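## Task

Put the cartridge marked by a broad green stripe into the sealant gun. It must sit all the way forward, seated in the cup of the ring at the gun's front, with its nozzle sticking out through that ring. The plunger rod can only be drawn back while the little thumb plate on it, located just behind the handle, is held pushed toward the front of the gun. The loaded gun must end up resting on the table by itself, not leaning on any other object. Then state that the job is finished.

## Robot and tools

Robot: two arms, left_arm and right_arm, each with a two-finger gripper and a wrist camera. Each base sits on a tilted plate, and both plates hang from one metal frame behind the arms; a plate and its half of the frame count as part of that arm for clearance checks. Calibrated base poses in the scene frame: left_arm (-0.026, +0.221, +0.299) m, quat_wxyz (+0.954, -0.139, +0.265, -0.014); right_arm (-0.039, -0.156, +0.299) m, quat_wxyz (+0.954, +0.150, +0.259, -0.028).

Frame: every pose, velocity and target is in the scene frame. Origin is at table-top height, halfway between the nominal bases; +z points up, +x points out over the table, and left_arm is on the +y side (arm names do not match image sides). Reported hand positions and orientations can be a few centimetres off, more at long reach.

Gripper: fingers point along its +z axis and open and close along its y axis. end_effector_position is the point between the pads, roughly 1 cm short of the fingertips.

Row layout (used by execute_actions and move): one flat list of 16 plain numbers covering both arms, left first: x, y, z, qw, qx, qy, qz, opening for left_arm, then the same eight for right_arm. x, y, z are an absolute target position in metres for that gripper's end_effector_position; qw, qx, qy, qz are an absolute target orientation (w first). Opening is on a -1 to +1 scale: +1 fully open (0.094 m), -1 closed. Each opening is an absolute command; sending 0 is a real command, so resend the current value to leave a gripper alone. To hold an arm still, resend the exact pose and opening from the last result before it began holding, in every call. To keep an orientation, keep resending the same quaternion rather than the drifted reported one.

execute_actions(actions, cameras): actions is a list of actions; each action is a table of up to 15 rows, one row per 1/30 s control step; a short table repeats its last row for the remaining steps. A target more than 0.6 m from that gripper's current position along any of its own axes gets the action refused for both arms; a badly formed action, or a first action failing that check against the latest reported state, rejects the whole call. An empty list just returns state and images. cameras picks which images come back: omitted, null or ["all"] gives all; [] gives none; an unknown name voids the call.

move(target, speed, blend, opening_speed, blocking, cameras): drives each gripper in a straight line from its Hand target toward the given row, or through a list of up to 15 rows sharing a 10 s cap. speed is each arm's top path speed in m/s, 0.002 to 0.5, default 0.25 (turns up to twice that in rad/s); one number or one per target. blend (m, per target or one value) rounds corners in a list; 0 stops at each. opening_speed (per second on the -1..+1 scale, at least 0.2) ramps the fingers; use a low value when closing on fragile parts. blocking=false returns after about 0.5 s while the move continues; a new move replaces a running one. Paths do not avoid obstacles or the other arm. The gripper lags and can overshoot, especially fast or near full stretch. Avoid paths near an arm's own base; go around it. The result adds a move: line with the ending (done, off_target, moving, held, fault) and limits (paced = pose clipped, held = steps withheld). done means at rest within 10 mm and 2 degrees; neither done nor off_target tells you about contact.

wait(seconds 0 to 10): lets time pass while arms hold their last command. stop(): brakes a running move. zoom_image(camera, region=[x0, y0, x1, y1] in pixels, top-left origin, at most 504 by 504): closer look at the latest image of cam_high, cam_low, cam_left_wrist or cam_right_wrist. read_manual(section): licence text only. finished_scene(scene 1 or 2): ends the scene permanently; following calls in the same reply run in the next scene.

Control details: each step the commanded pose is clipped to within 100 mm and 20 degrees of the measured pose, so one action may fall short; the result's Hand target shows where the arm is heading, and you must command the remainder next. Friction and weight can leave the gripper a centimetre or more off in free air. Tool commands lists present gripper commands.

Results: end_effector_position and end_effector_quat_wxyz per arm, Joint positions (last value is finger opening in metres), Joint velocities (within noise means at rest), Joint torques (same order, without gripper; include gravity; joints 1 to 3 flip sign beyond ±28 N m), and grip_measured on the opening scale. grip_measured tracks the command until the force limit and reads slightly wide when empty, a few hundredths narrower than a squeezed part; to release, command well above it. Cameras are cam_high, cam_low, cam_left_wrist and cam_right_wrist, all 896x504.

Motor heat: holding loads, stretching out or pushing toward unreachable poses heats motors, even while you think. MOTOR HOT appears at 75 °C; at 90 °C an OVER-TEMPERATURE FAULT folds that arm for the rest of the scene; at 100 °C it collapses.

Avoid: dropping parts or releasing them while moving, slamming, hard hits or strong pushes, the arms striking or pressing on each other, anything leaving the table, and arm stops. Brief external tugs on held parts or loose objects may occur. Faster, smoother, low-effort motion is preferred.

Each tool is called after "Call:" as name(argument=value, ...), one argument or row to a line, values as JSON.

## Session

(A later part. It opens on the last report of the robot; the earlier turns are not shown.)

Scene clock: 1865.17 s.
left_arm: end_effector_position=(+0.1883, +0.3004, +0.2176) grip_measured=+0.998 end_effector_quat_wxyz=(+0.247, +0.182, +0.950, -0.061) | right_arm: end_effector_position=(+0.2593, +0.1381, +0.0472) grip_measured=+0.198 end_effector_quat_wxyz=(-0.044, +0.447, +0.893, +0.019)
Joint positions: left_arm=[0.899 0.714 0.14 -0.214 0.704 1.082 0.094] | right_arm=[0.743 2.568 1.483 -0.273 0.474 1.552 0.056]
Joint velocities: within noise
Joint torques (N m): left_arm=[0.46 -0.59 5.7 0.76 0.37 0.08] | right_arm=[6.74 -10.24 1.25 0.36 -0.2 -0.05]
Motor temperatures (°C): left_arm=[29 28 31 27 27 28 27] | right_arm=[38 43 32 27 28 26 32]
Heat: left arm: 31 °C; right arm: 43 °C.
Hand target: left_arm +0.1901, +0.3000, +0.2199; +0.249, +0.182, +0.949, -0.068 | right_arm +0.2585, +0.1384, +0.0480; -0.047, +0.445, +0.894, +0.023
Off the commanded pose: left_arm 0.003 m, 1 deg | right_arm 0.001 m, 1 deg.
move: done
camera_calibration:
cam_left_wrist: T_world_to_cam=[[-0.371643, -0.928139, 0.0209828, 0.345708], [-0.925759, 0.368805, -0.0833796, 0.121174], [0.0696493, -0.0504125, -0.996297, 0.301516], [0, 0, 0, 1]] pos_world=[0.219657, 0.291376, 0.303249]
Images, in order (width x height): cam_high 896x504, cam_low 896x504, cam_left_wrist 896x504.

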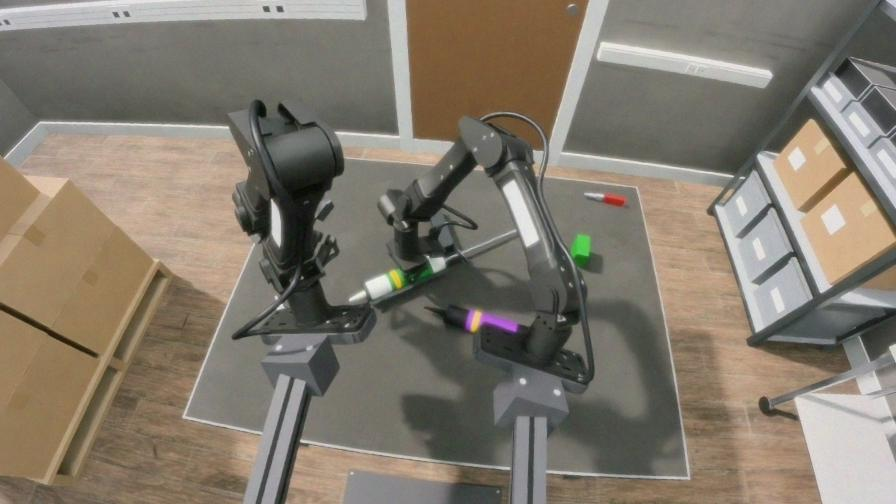

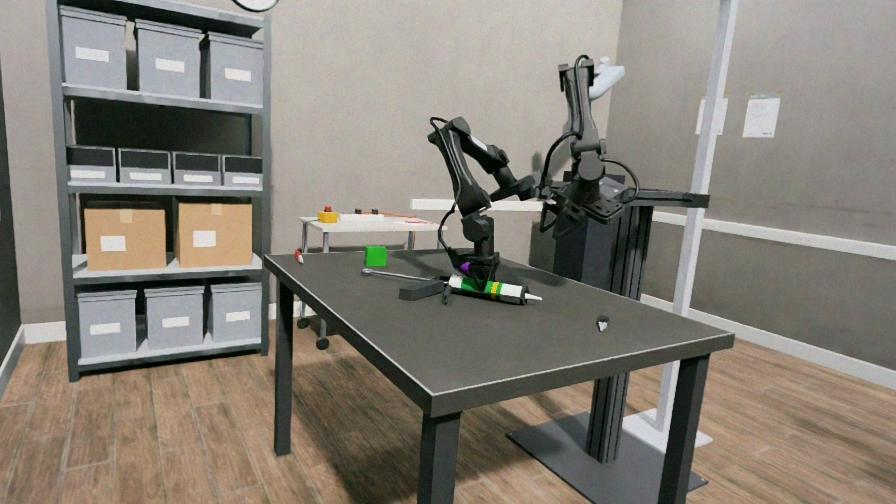

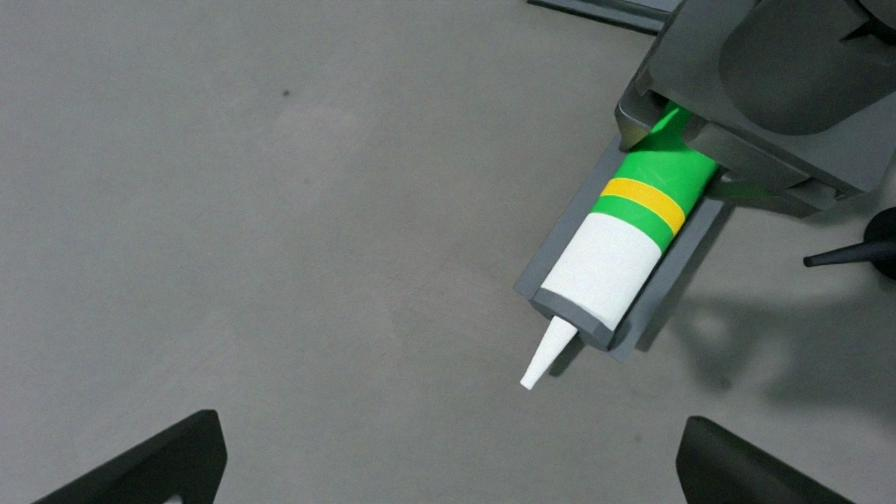

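Call:
move(
  target=[
    [0.19, 0.30, 0.22, 0.2447, 0.1794, 0.9330, -0.0670, 1, 0.2585, 0.1385, 0.0550, -0.0466, 0.4455, 0.8938, 0.0233, 0.4],
    [0.19, 0.30, 0.22, 0.2447, 0.1794, 0.9330, -0.0670, 1, 0.2585, 0.1385, 0.130, -0.0466, 0.4455, 0.8938, 0.0233, 0.4],
    [0.19, 0.30, 0.22, 0.2447, 0.1794, 0.9330, -0.0670, 1, 0.30, 0.03, 0.22, -0.0466, 0.4455, 0.8938, 0.0233, 0.4],
  ],
  speed=[0.03, 0.08, 0.2],
  blend=[0.0, 0.02, 0],
)

Call:
zoom_image(
  camera="cam_low",
  region=[430, 240, 550, 310],
)

Call:
zoom_image(
  camera="cam_low",
  region=[435, 255, 495, 310],
)

Call:
zoom_image(
  camera="cam_left_wrist",
  region=[500, 0, 896, 390],
)

Scene clock: 1880.83 s.
left_arm: end_effector_position=(+0.1883, +0.3004, +0.2176) grip_measured=+0.998 end_effector_quat_wxyz=(+0.247, +0.182, +0.950, -0.061) | right_arm: end_effector_position=(+0.3049, +0.0340, +0.2177) grip_measured=+0.398 end_effector_quat_wxyz=(-0.042, +0.451, +0.891, +0.027)
Joint positions: left_arm=[0.899 0.714 0.14 -0.214 0.704 1.082 0.094] | right_arm=[0.738 1.905 1.248 -0.679 0.469 1.546 0.066]
Joint velocities: within noise
Joint torques (N m): left_arm=[0.36 -0.61 5.82 0.74 0.35 0.08] | right_arm=[5.12 -9.47 2.61 0.08 -0.12 -0.07]
Motor temperatures (°C): left_arm=[29 28 31 27 27 28 27] | right_arm=[37 43 31 27 28 26 31]
Heat: left arm: 31 °C; right arm: 43 °C.
Hand target: left_arm +0.1901, +0.3000, +0.2199; +0.249, +0.182, +0.949, -0.068 | right_arm +0.3000, +0.0301, +0.2199; -0.047, +0.445, +0.894, +0.023
Off the commanded pose: left_arm 0.003 m, 1 deg | right_arm 0.007 m, 1 deg.
move: done
camera_calibration:
cam_left_wrist: T_world_to_cam=[[-0.371643, -0.928139, 0.0209828, 0.345708], [-0.925759, 0.368805, -0.0833796, 0.121174], [0.0696493, -0.0504125, -0.996297, 0.301516], [0, 0, 0, 1]] pos_world=[0.219657, 0.291376, 0.303249]
cam_right_wrist: T_world_to_cam=[[-0.810538, -0.585651, -0.00645799, 0.268368], [-0.504402, 0.692401, 0.515907, 0.0558992], [-0.297669, 0.421419, -0.85662, 0.350033], [0, 0, 0, 1]] pos_world=[0.349913, -0.0290454, 0.27274]

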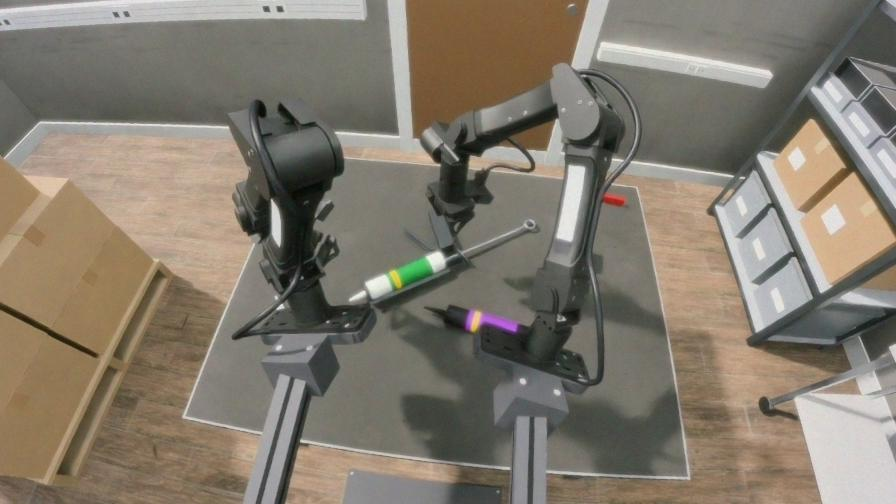

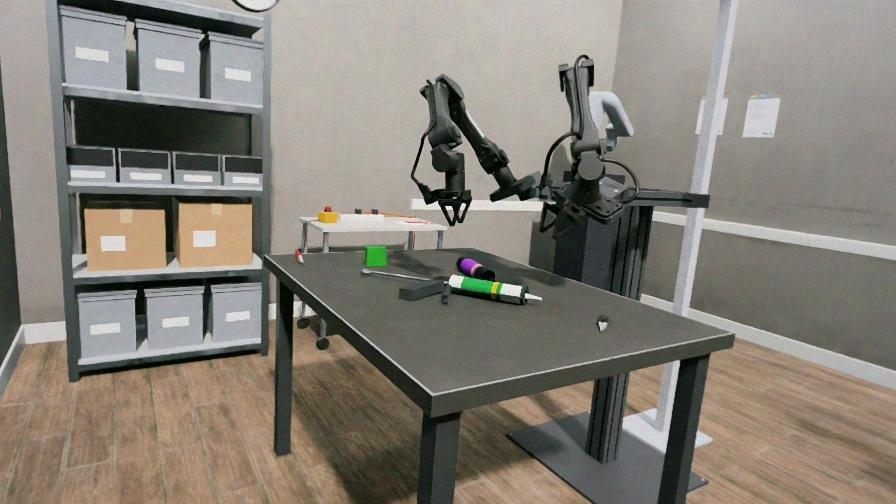

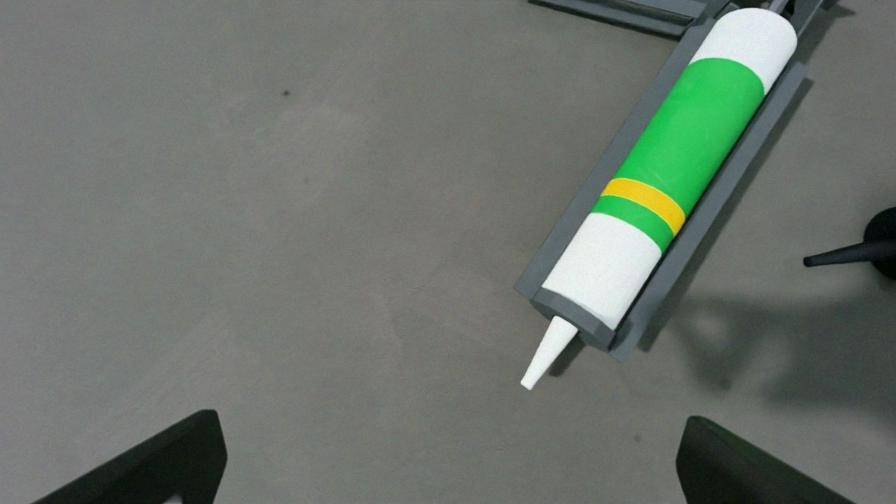

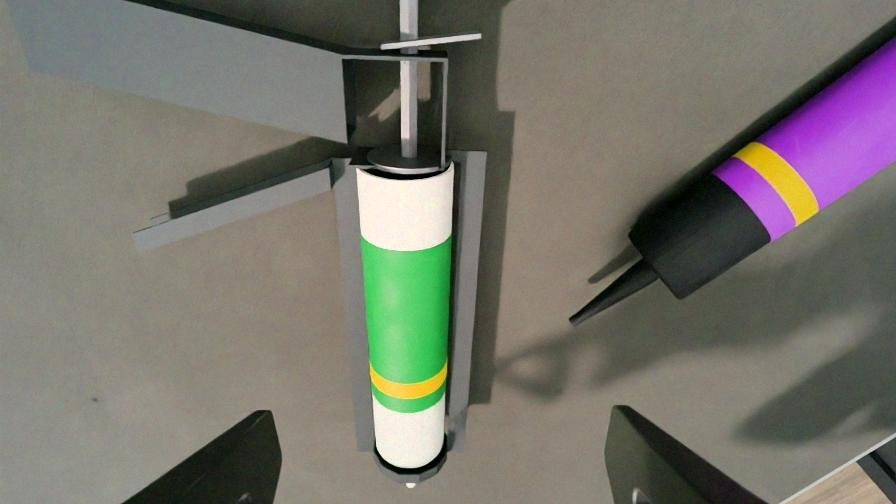

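Scaled by 4.200.

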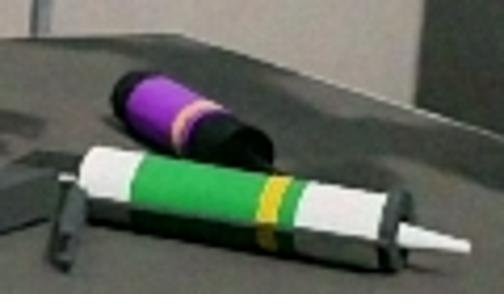

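Scaled by 8.400.

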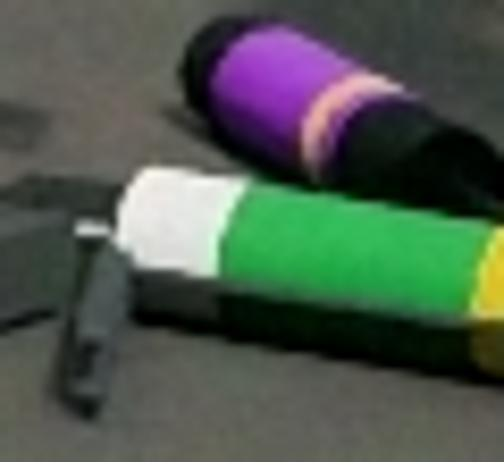

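Scaled by 1.273.

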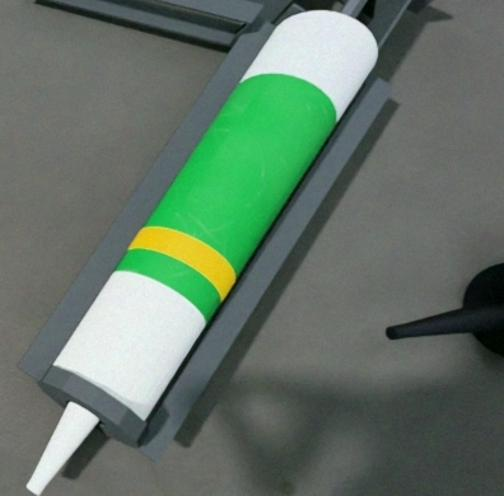

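Call:
zoom_image(
  camera="cam_right_wrist",
  region=[330, 370, 490, 500],
)

Call:
zoom_image(
  camera="cam_right_wrist",
  region=[320, 20, 500, 200],
)

Scaled by 3.150.

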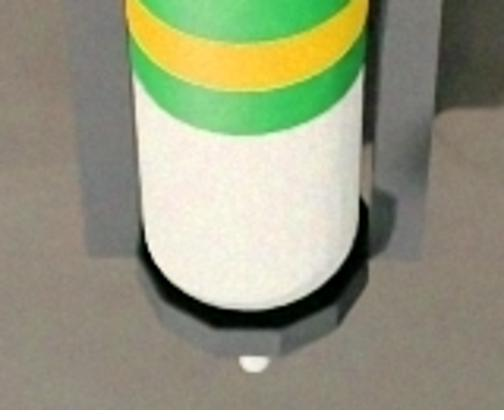

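Scaled by 2.800.

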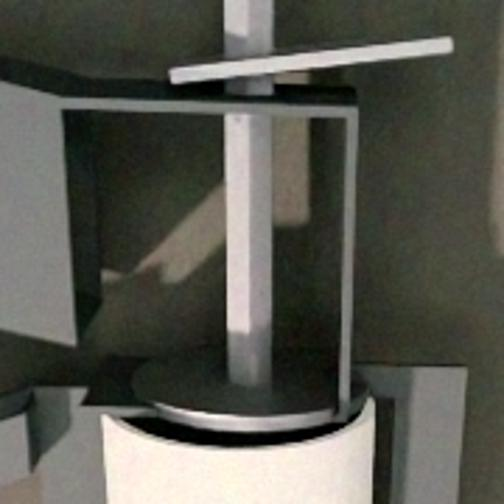

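Call:
move(
  target=[
    [0.19, 0.30, 0.22, 0.2447, 0.1794, 0.9330, -0.0670, 1, 0.2580, 0.1380, 0.130, -0.0390, 0.4458, 0.8941, 0.0195, 0.4],
    [0.19, 0.30, 0.22, 0.2447, 0.1794, 0.9330, -0.0670, 1, 0.2580, 0.1380, 0.060, -0.0390, 0.4458, 0.8941, 0.0195, 0.4],
  ],
  speed=[0.15, 0.08],
)

Call:
zoom_image(
  camera="cam_low",
  region=[430, 240, 550, 310],
)

Call:
zoom_image(
  camera="cam_left_wrist",
  region=[500, 0, 896, 390],
)

Scene clock: 1910.27 s.
left_arm: end_effector_position=(+0.1883, +0.3004, +0.2176) grip_measured=+0.998 end_effector_quat_wxyz=(+0.247, +0.182, +0.950, -0.061) | right_arm: end_effector_position=(+0.2595, +0.1356, +0.0655) grip_measured=+0.398 end_effector_quat_wxyz=(-0.039, +0.449, +0.893, +0.021)
Joint positions: left_arm=[0.899 0.714 0.14 -0.214 0.704 1.082 0.094] | right_arm=[0.766 2.51 1.44 -0.29 0.487 1.576 0.066]
Joint velocities: within noise
Joint torques (N m): left_arm=[0.39 -0.65 5.85 0.74 0.34 0.09] | right_arm=[6.58 -8.03 3.7 0.32 -0.06 -0.05]
Motor temperatures (°C): left_arm=[29 28 31 27 27 28 27] | right_arm=[37 40 32 26 28 26 30]
Heat: left arm: 31 °C; right arm: 40 °C.
Hand target: left_arm +0.1901, +0.3000, +0.2199; +0.249, +0.182, +0.949, -0.068 | right_arm +0.2580, +0.1378, +0.0601; -0.039, +0.446, +0.894, +0.020
Off the commanded pose: left_arm 0.003 m, 1 deg | right_arm 0.006 m, 0 deg.
move: done
camera_calibration:
cam_left_wrist: T_world_to_cam=[[-0.371643, -0.928139, 0.0209828, 0.345708], [-0.925759, 0.368805, -0.0833796, 0.121174], [0.0696493, -0.0504125, -0.996297, 0.301516], [0, 0, 0, 1]] pos_world=[0.219657, 0.291376, 0.303249]
cam_right_wrist: T_world_to_cam=[[-0.806727, -0.590922, 0.00166276, 0.289295], [-0.508833, 0.696084, 0.506513, 0.0424137], [-0.300467, 0.407771, -0.862231, 0.166326], [0, 0, 0, 1]] pos_world=[0.304939, 0.0736046, 0.121448]

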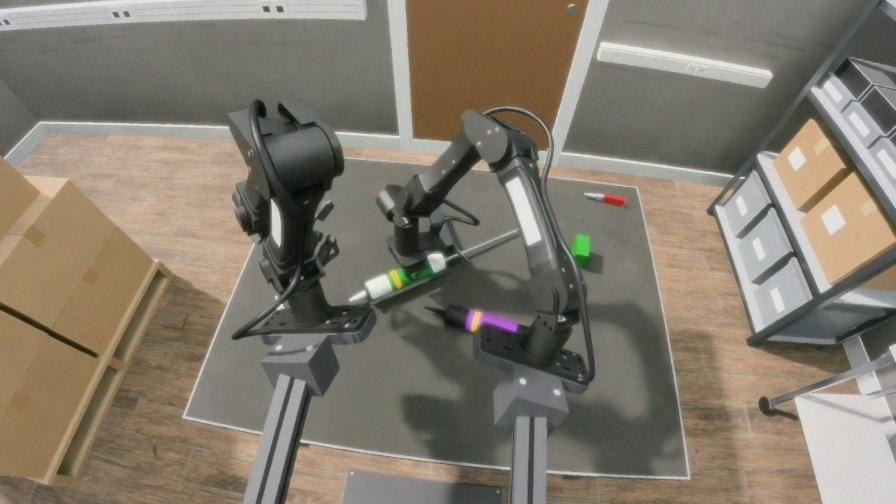

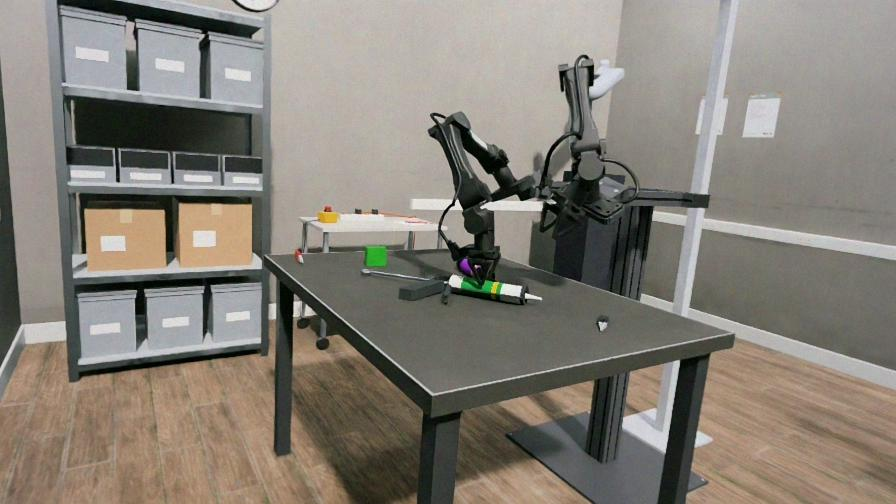

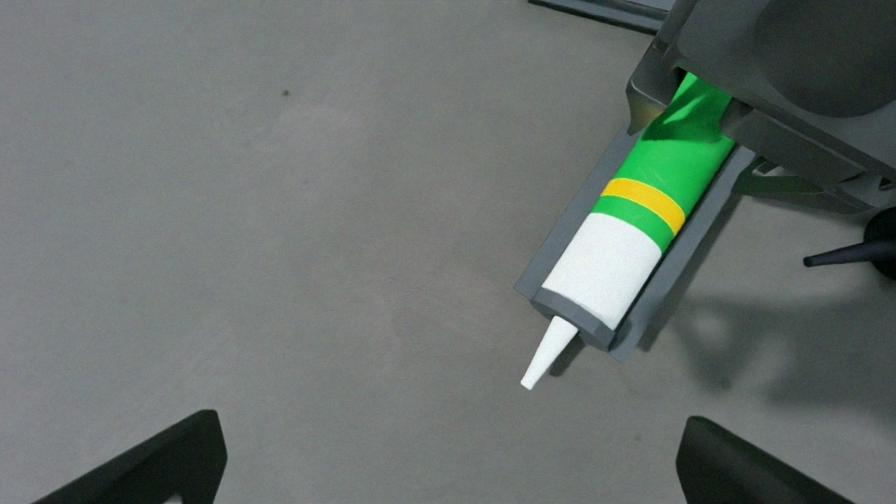

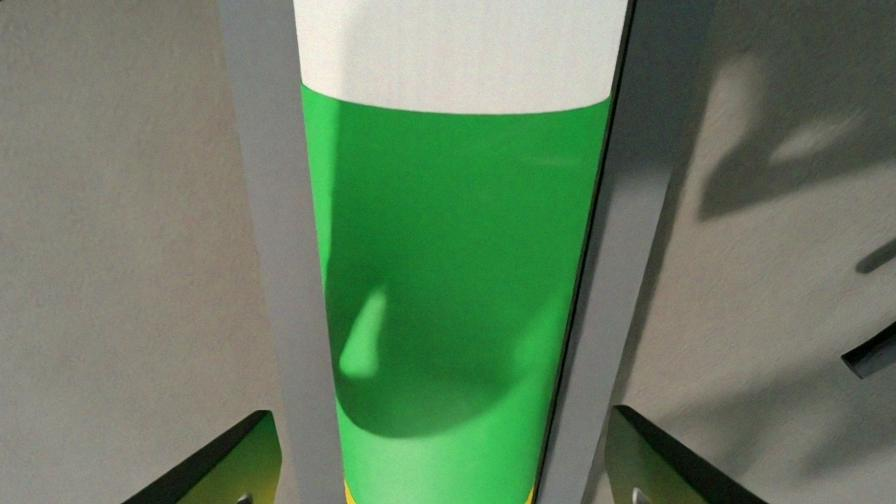

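Scaled by 4.200.

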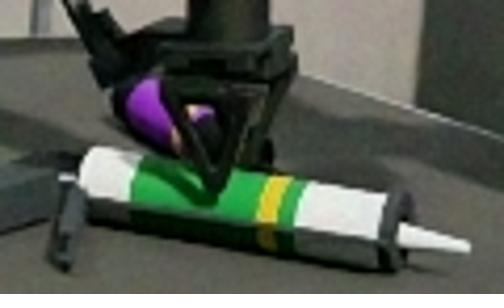

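Scaled by 1.273.

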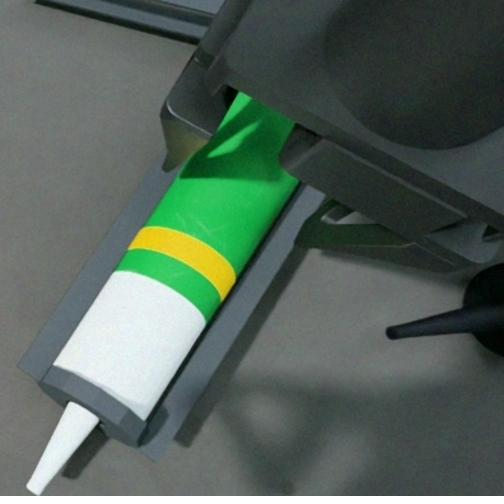

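Call:
move(
  target=[
    [0.19, 0.30, 0.22, 0.2447, 0.1794, 0.9330, -0.0670, 1, 0.2580, 0.1380, 0.0470, -0.0390, 0.4458, 0.8941, 0.0195, 0.4],
    [0.19, 0.30, 0.22, 0.2447, 0.1794, 0.9330, -0.0670, 1, 0.2580, 0.1380, 0.0470, -0.0390, 0.4458, 0.8941, 0.0195, -0.15],
  ],
  speed=[0.04, 0.08],
  opening_speed=0.4,
)

Call:
zoom_image(
  camera="cam_low",
  region=[430, 240, 550, 310],
)

Call:
zoom_image(
  camera="cam_left_wrist",
  region=[520, 180, 760, 390],
)

Scene clock: 1927.30 s.
left_arm: end_effector_position=(+0.1883, +0.3004, +0.2176) grip_measured=+0.998 end_effector_quat_wxyz=(+0.247, +0.182, +0.950, -0.061) | right_arm: end_effector_position=(+0.2623, +0.1373, +0.0573) grip_measured=-0.146 end_effector_quat_wxyz=(-0.038, +0.446, +0.894, +0.021)
Joint positions: left_arm=[0.899 0.714 0.14 -0.214 0.704 1.082 0.094] | right_arm=[0.756 2.538 1.467 -0.283 0.487 1.558 0.04]
Joint velocities: within noise
Joint torques (N m): left_arm=[0.49 -0.83 5.74 0.76 0.37 0.08] | right_arm=[6.02 -7.69 2.65 0.48 -0.11 -0.06]
Motor temperatures (°C): left_arm=[29 28 31 27 27 28 27] | right_arm=[37 39 32 26 28 26 30]
Heat: left arm: 31 °C; right arm: 39 °C.
Hand target: left_arm +0.1901, +0.3000, +0.2199; +0.249, +0.182, +0.949, -0.068 | right_arm +0.2578, +0.1377, +0.0473; -0.039, +0.446, +0.894, +0.019
Off the commanded pose: left_arm 0.003 m, 1 deg | right_arm 0.011 m, 0 deg.
move: off_target (right_arm)
camera_calibration:
cam_left_wrist: T_world_to_cam=[[-0.371643, -0.928139, 0.0209828, 0.345708], [-0.925759, 0.368805, -0.0833796, 0.121174], [0.0696493, -0.0504125, -0.996297, 0.301516], [0, 0, 0, 1]] pos_world=[0.219657, 0.291376, 0.303249]
cam_right_wrist: T_world_to_cam=[[-0.802889, -0.596128, 0.00039755, 0.292308], [-0.514501, 0.693287, 0.50462, 0.0487474], [-0.301094, 0.404949, -0.863342, 0.16002], [0, 0, 0, 1]] pos_world=[0.307953, 0.0756571, 0.113437]

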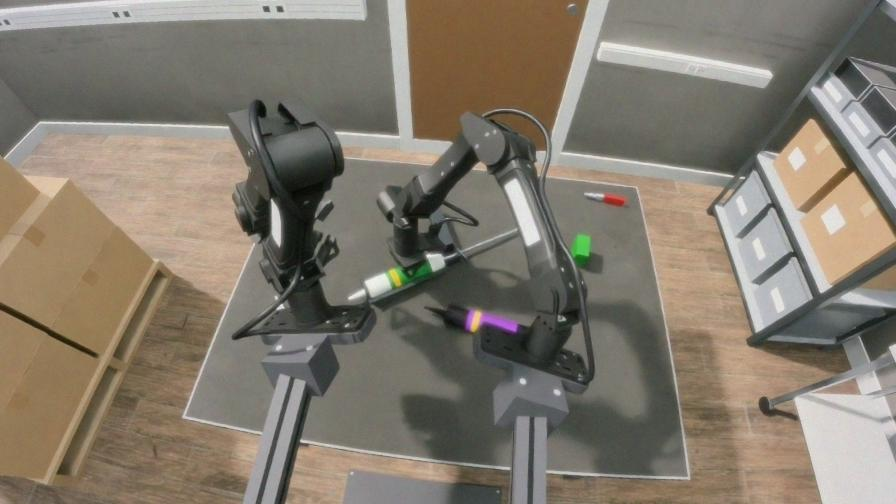

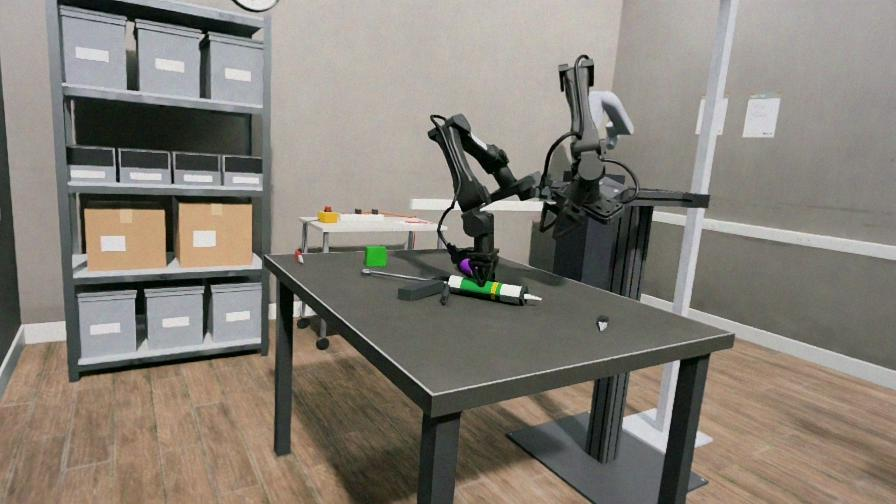

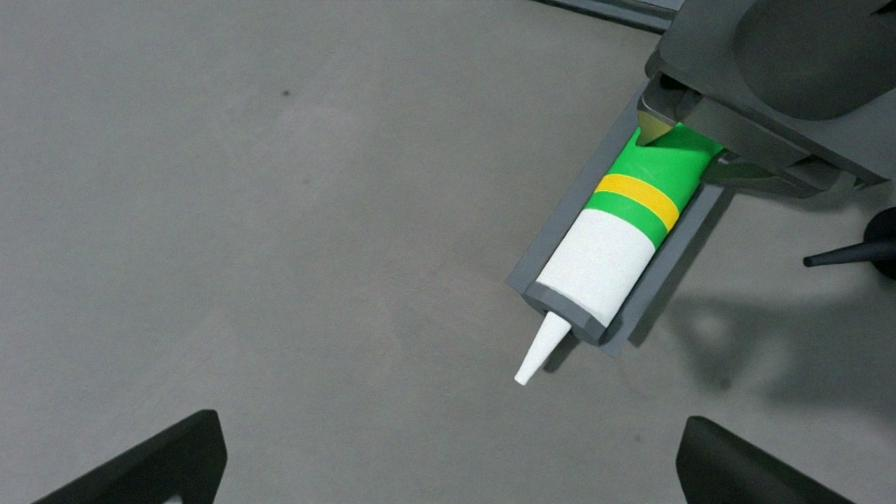

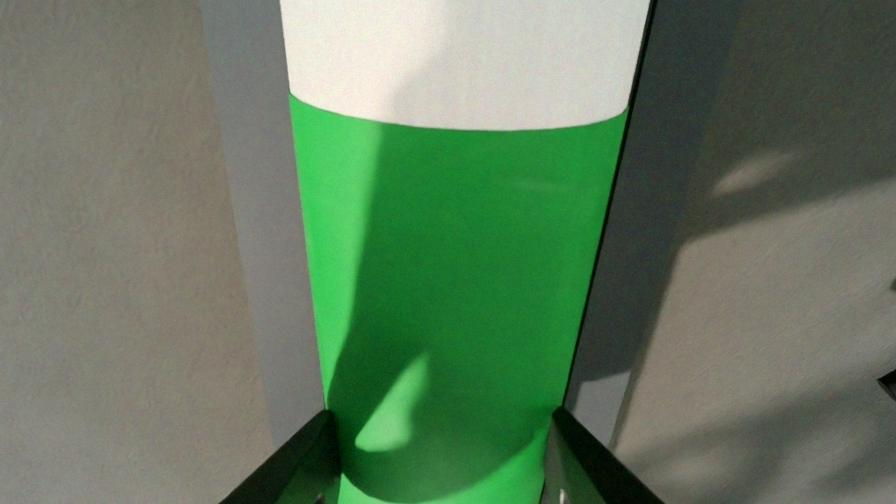

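Scaled by 4.200.

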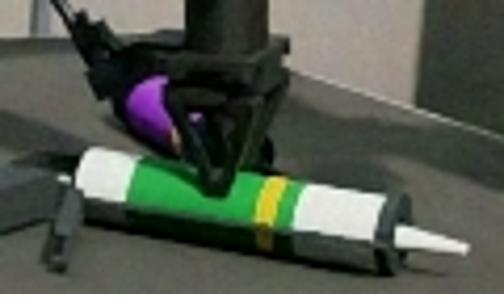

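Scaled by 2.100.

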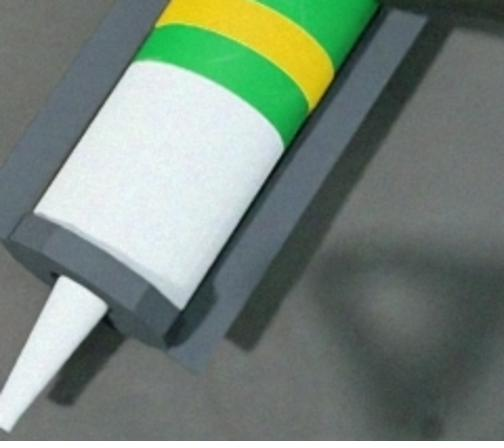

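Call:
move(
  target=[
    [0.19, 0.30, 0.22, 0.2447, 0.1794, 0.9330, -0.0670, 1, 0.2600, 0.1380, 0.0500, -0.0390, 0.4458, 0.8941, 0.0195, 0.35],
    [0.19, 0.30, 0.22, 0.2447, 0.1794, 0.9330, -0.0670, 1, 0.2580, 0.1380, 0.0390, -0.0390, 0.4458, 0.8941, 0.0195, 0.35],
  ],
  speed=[0.04, 0.04],
  opening_speed=1,
)

Call:
zoom_image(
  camera="cam_low",
  region=[430, 240, 550, 310],
)

Scene clock: 1936.30 s.
left_arm: end_effector_position=(+0.1883, +0.3004, +0.2176) grip_measured=+0.998 end_effector_quat_wxyz=(+0.247, +0.182, +0.950, -0.061) | right_arm: end_effector_position=(+0.2610, +0.1363, +0.0471) grip_measured=+0.348 end_effector_quat_wxyz=(-0.036, +0.448, +0.893, +0.021)
Joint positions: left_arm=[0.899 0.714 0.14 -0.214 0.704 1.082 0.094] | right_arm=[0.743 2.562 1.467 -0.249 0.486 1.547 0.063]
Joint velocities: within noise
Joint torques (N m): left_arm=[0.38 -0.68 5.75 0.79 0.32 0.09] | right_arm=[6.34 -7.71 3.66 0.28 -0.1 -0.11]
Motor temperatures (°C): left_arm=[29 28 31 27 27 28 27] | right_arm=[37 38 32 27 28 26 30]
Heat: left arm: 31 °C; right arm: 38 °C.
Hand target: left_arm +0.1901, +0.3000, +0.2199; +0.249, +0.182, +0.949, -0.068 | right_arm +0.2578, +0.1379, +0.0392; -0.039, +0.446, +0.894, +0.020
Off the commanded pose: left_arm 0.003 m, 1 deg | right_arm 0.009 m, 0 deg.
move: done
camera_calibration:
cam_left_wrist: T_world_to_cam=[[-0.371643, -0.928139, 0.0209828, 0.345708], [-0.925759, 0.368805, -0.0833796, 0.121174], [0.0696493, -0.0504125, -0.996297, 0.301516], [0, 0, 0, 1]] pos_world=[0.219657, 0.291376, 0.303249]
cam_right_wrist: T_world_to_cam=[[-0.805665, -0.592367, -0.00222202, 0.290963], [-0.51292, 0.695725, 0.502871, 0.05333], [-0.296338, 0.406286, -0.864358, 0.149846], [0, 0, 0, 1]] pos_world=[0.306178, 0.0743735, 0.103349]

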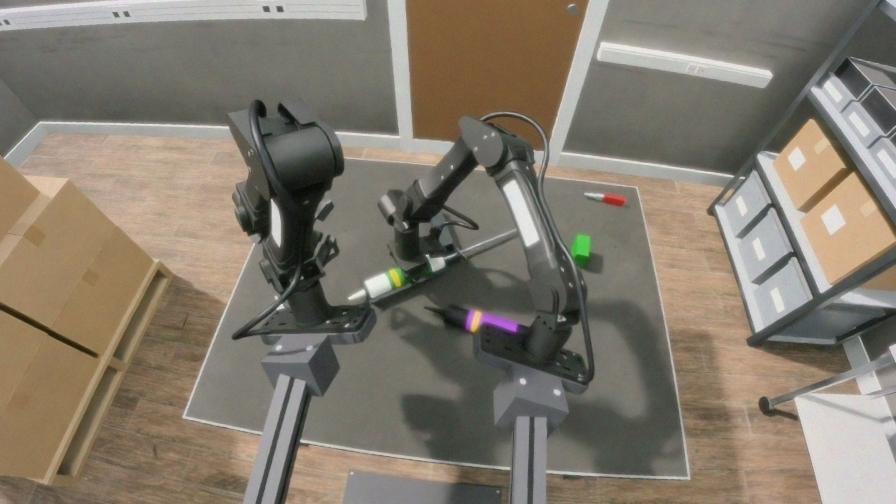

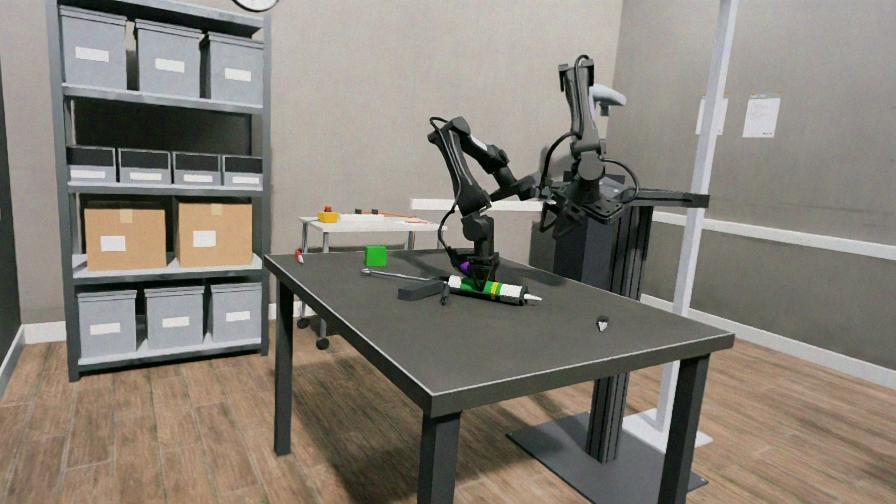

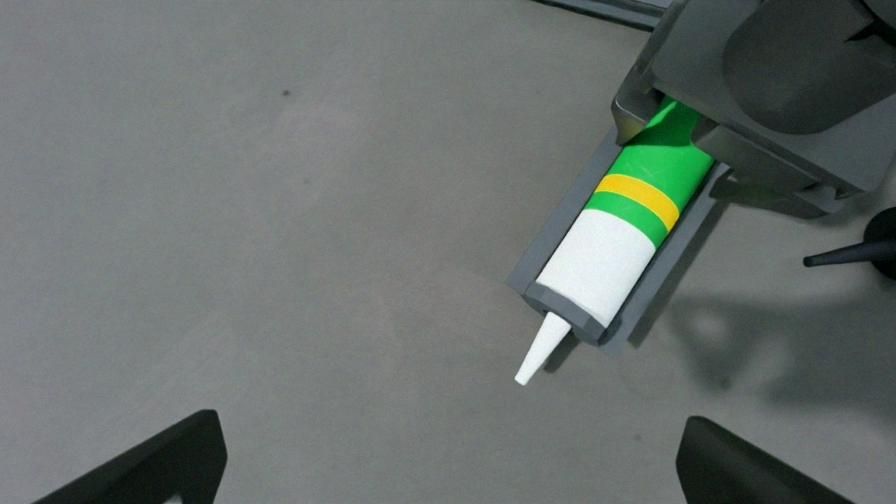

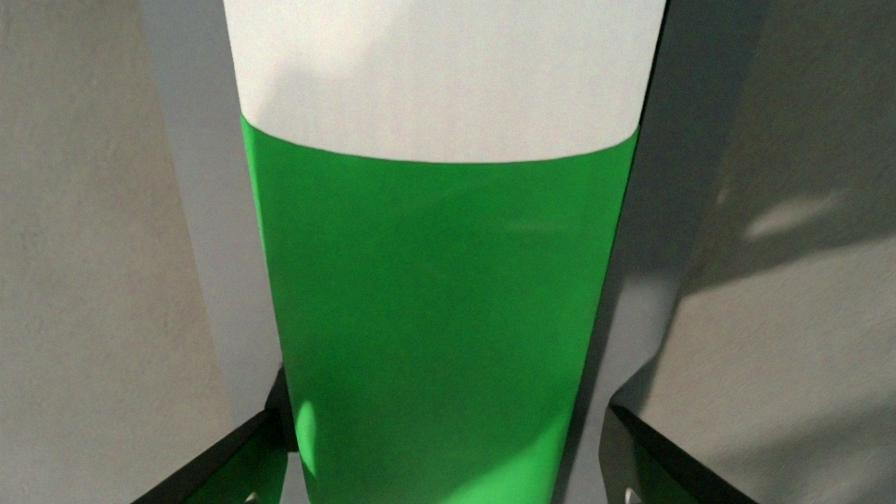

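Scaled by 4.200.

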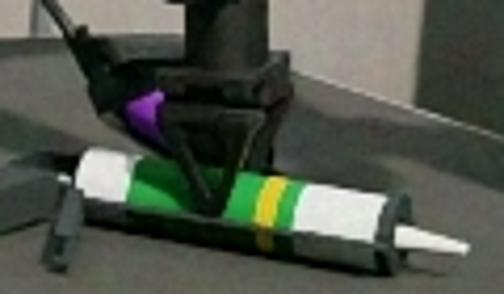

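Call:
move(
  target=[
    [0.19, 0.30, 0.22, 0.2447, 0.1794, 0.9330, -0.0670, 1, 0.2600, 0.1380, 0.0430, -0.0390, 0.4458, 0.8941, 0.0195, -0.3],
  ],
  speed=[0.04],
  opening_speed=0.5,
)

Call:
zoom_image(
  camera="cam_left_wrist",
  region=[500, 180, 740, 390],
)

Scene clock: 1943.93 s.
left_arm: end_effector_position=(+0.1883, +0.3004, +0.2176) grip_measured=+0.998 end_effector_quat_wxyz=(+0.247, +0.182, +0.950, -0.061) | right_arm: end_effector_position=(+0.2628, +0.1373, +0.0474) grip_measured=-0.010 end_effector_quat_wxyz=(-0.035, +0.449, +0.893, +0.024)
Joint positions: left_arm=[0.899 0.714 0.14 -0.214 0.704 1.082 0.094] | right_arm=[0.743 2.562 1.47 -0.247 0.486 1.546 0.046]
Joint velocities: within noise
Joint torques (N m): left_arm=[0.39 -0.62 5.72 0.76 0.36 0.08] | right_arm=[6.49 -8.38 3.6 0.14 -0.11 -0.02]
Motor temperatures (°C): left_arm=[29 28 31 27 27 28 27] | right_arm=[37 39 32 27 28 26 30]
Heat: left arm: 31 °C; right arm: 39 °C.
Hand target: left_arm +0.1901, +0.3000, +0.2199; +0.249, +0.182, +0.949, -0.068 | right_arm +0.2599, +0.1380, +0.0431; -0.039, +0.446, +0.894, +0.020
Off the commanded pose: left_arm 0.003 m, 1 deg | right_arm 0.005 m, 1 deg.
move: done
camera_calibration:
cam_left_wrist: T_world_to_cam=[[-0.371643, -0.928139, 0.0209828, 0.345708], [-0.925759, 0.368805, -0.0833796, 0.121174], [0.0696493, -0.0504125, -0.996297, 0.301516], [0, 0, 0, 1]] pos_world=[0.219657, 0.291376, 0.303249]
cam_right_wrist: T_world_to_cam=[[-0.807024, -0.590476, -0.0071028, 0.293356], [-0.5133, 0.695496, 0.5028, 0.0535109], [-0.291951, 0.409417, -0.864374, 0.148695], [0, 0, 0, 1]] pos_world=[0.307624, 0.075125, 0.103706]

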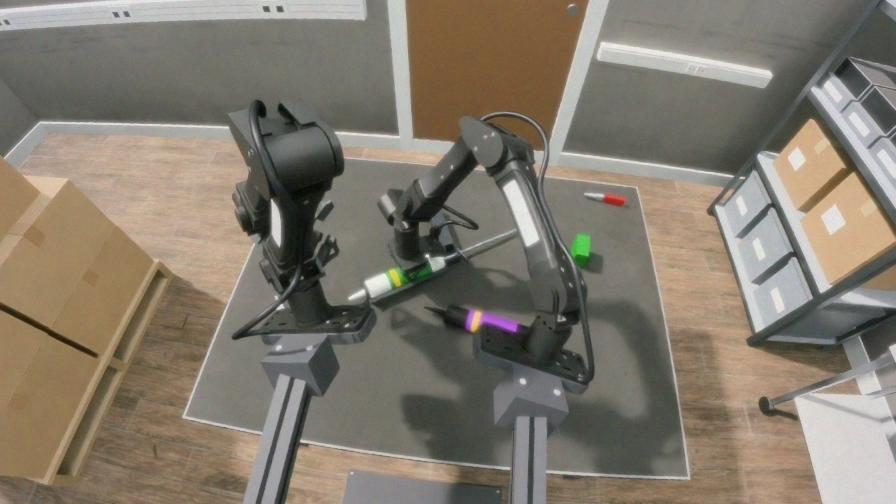

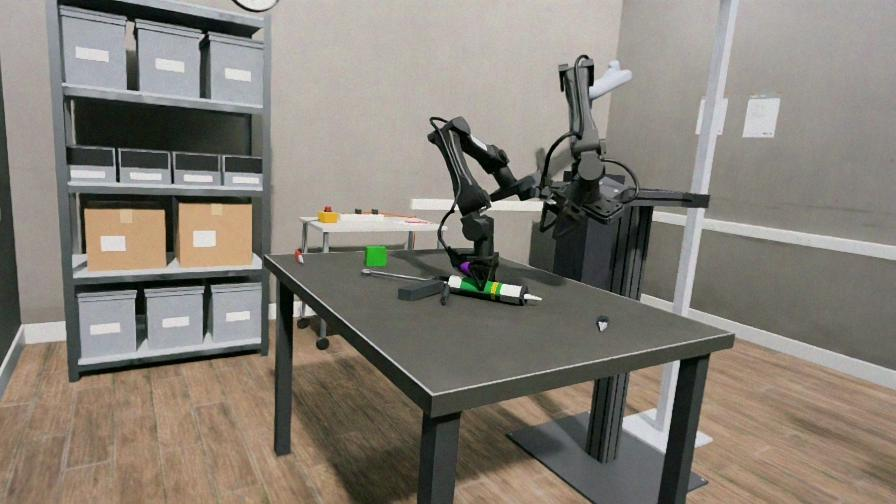

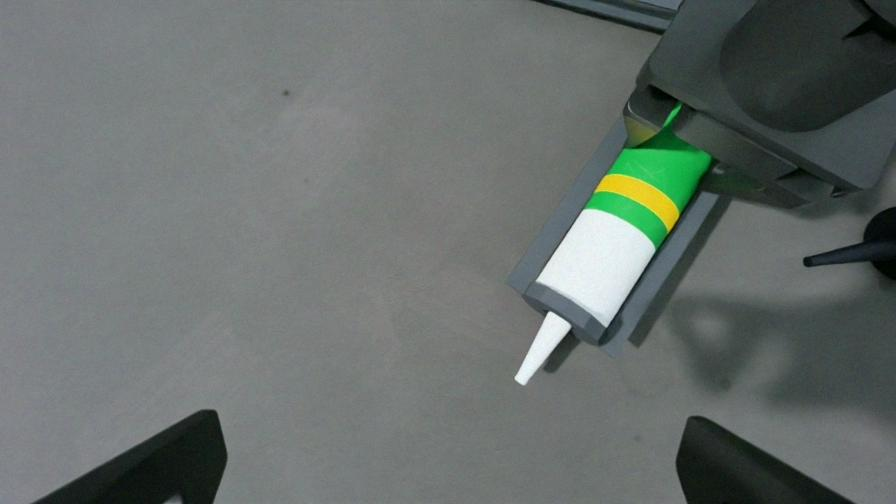

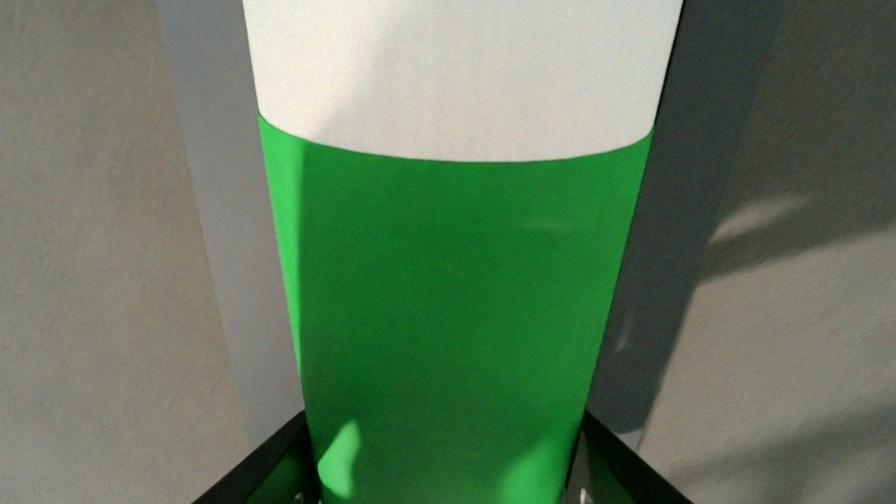

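Scaled by 2.100.

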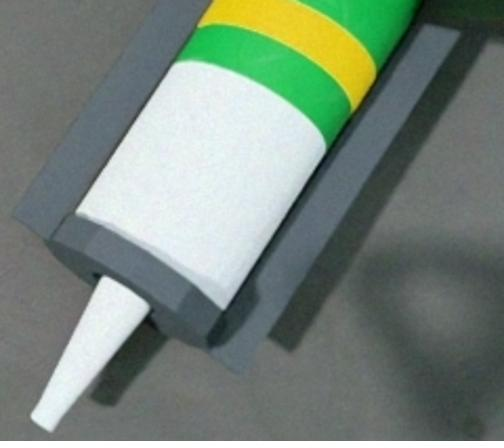

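Call:
move(
  target=[
    [0.19, 0.30, 0.22, 0.2447, 0.1794, 0.9330, -0.0670, 1, 0.2530, 0.1480, 0.0460, -0.0390, 0.4458, 0.8941, 0.0195, -0.3],
  ],
  speed=[0.04],
  cameras=["cam_left_wrist","cam_low"],
)

Call:
zoom_image(
  camera="cam_left_wrist",
  region=[500, 180, 740, 390],
)

Scene clock: 1950.47 s.
left_arm: end_effector_position=(+0.1883, +0.3004, +0.2176) grip_measured=+0.998 end_effector_quat_wxyz=(+0.247, +0.182, +0.950, -0.061) | right_arm: end_effector_position=(+0.2631, +0.1375, +0.0475) grip_measured=-0.011 end_effector_quat_wxyz=(-0.037, +0.454, +0.890, +0.020)
Joint positions: left_arm=[0.899 0.714 0.14 -0.214 0.704 1.082 0.094] | right_arm=[0.743 2.566 1.482 -0.262 0.486 1.561 0.046]
Joint velocities: within noise
Joint torques (N m): left_arm=[0.32 -0.73 5.78 0.74 0.33 0.08] | right_arm=[8.84 -7.71 3.7 0.21 -0.06 0.15]
Motor temperatures (°C): left_arm=[29 28 31 27 27 28 27] | right_arm=[37 39 32 26 28 26 30]
Heat: left arm: 31 °C; right arm: 39 °C.
Hand target: left_arm +0.1901, +0.3000, +0.2199; +0.249, +0.182, +0.949, -0.068 | right_arm +0.2528, +0.1476, +0.0462; -0.039, +0.446, +0.894, +0.020
Off the commanded pose: left_arm 0.003 m, 1 deg | right_arm 0.015 m, 1 deg.
move: off_target (right_arm)
camera_calibration:
cam_left_wrist: T_world_to_cam=[[-0.371643, -0.928139, 0.0209828, 0.345708], [-0.925759, 0.368805, -0.0833796, 0.121174], [0.0696493, -0.0504125, -0.996297, 0.301516], [0, 0, 0, 1]] pos_world=[0.219657, 0.291376, 0.303249]
Images, in order (width x height): cam_low 896x504, cam_left_wrist 896x504.

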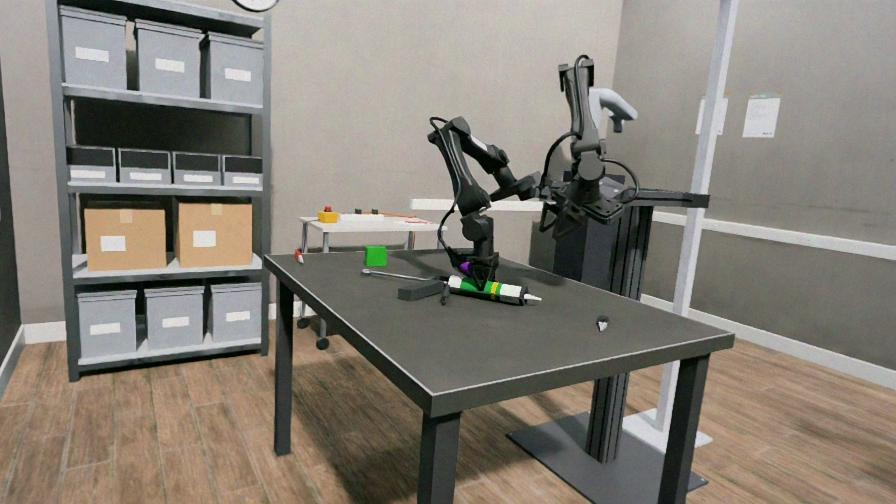

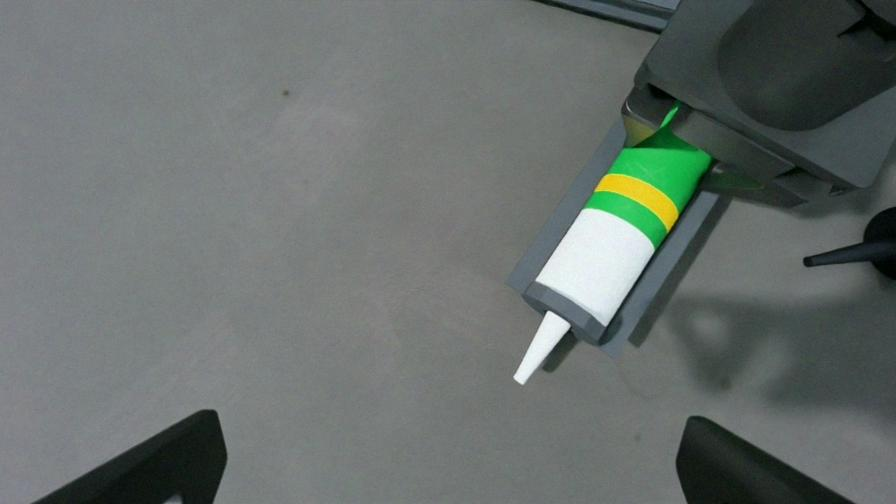

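Scaled by 2.100.

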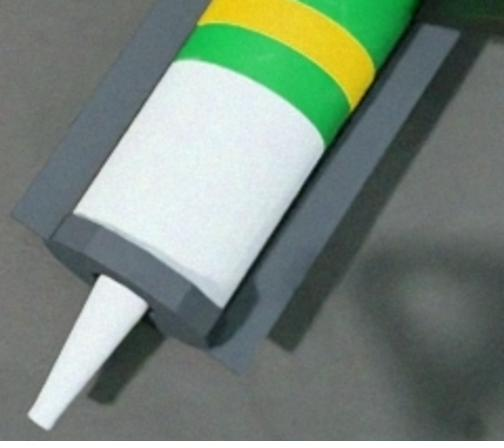

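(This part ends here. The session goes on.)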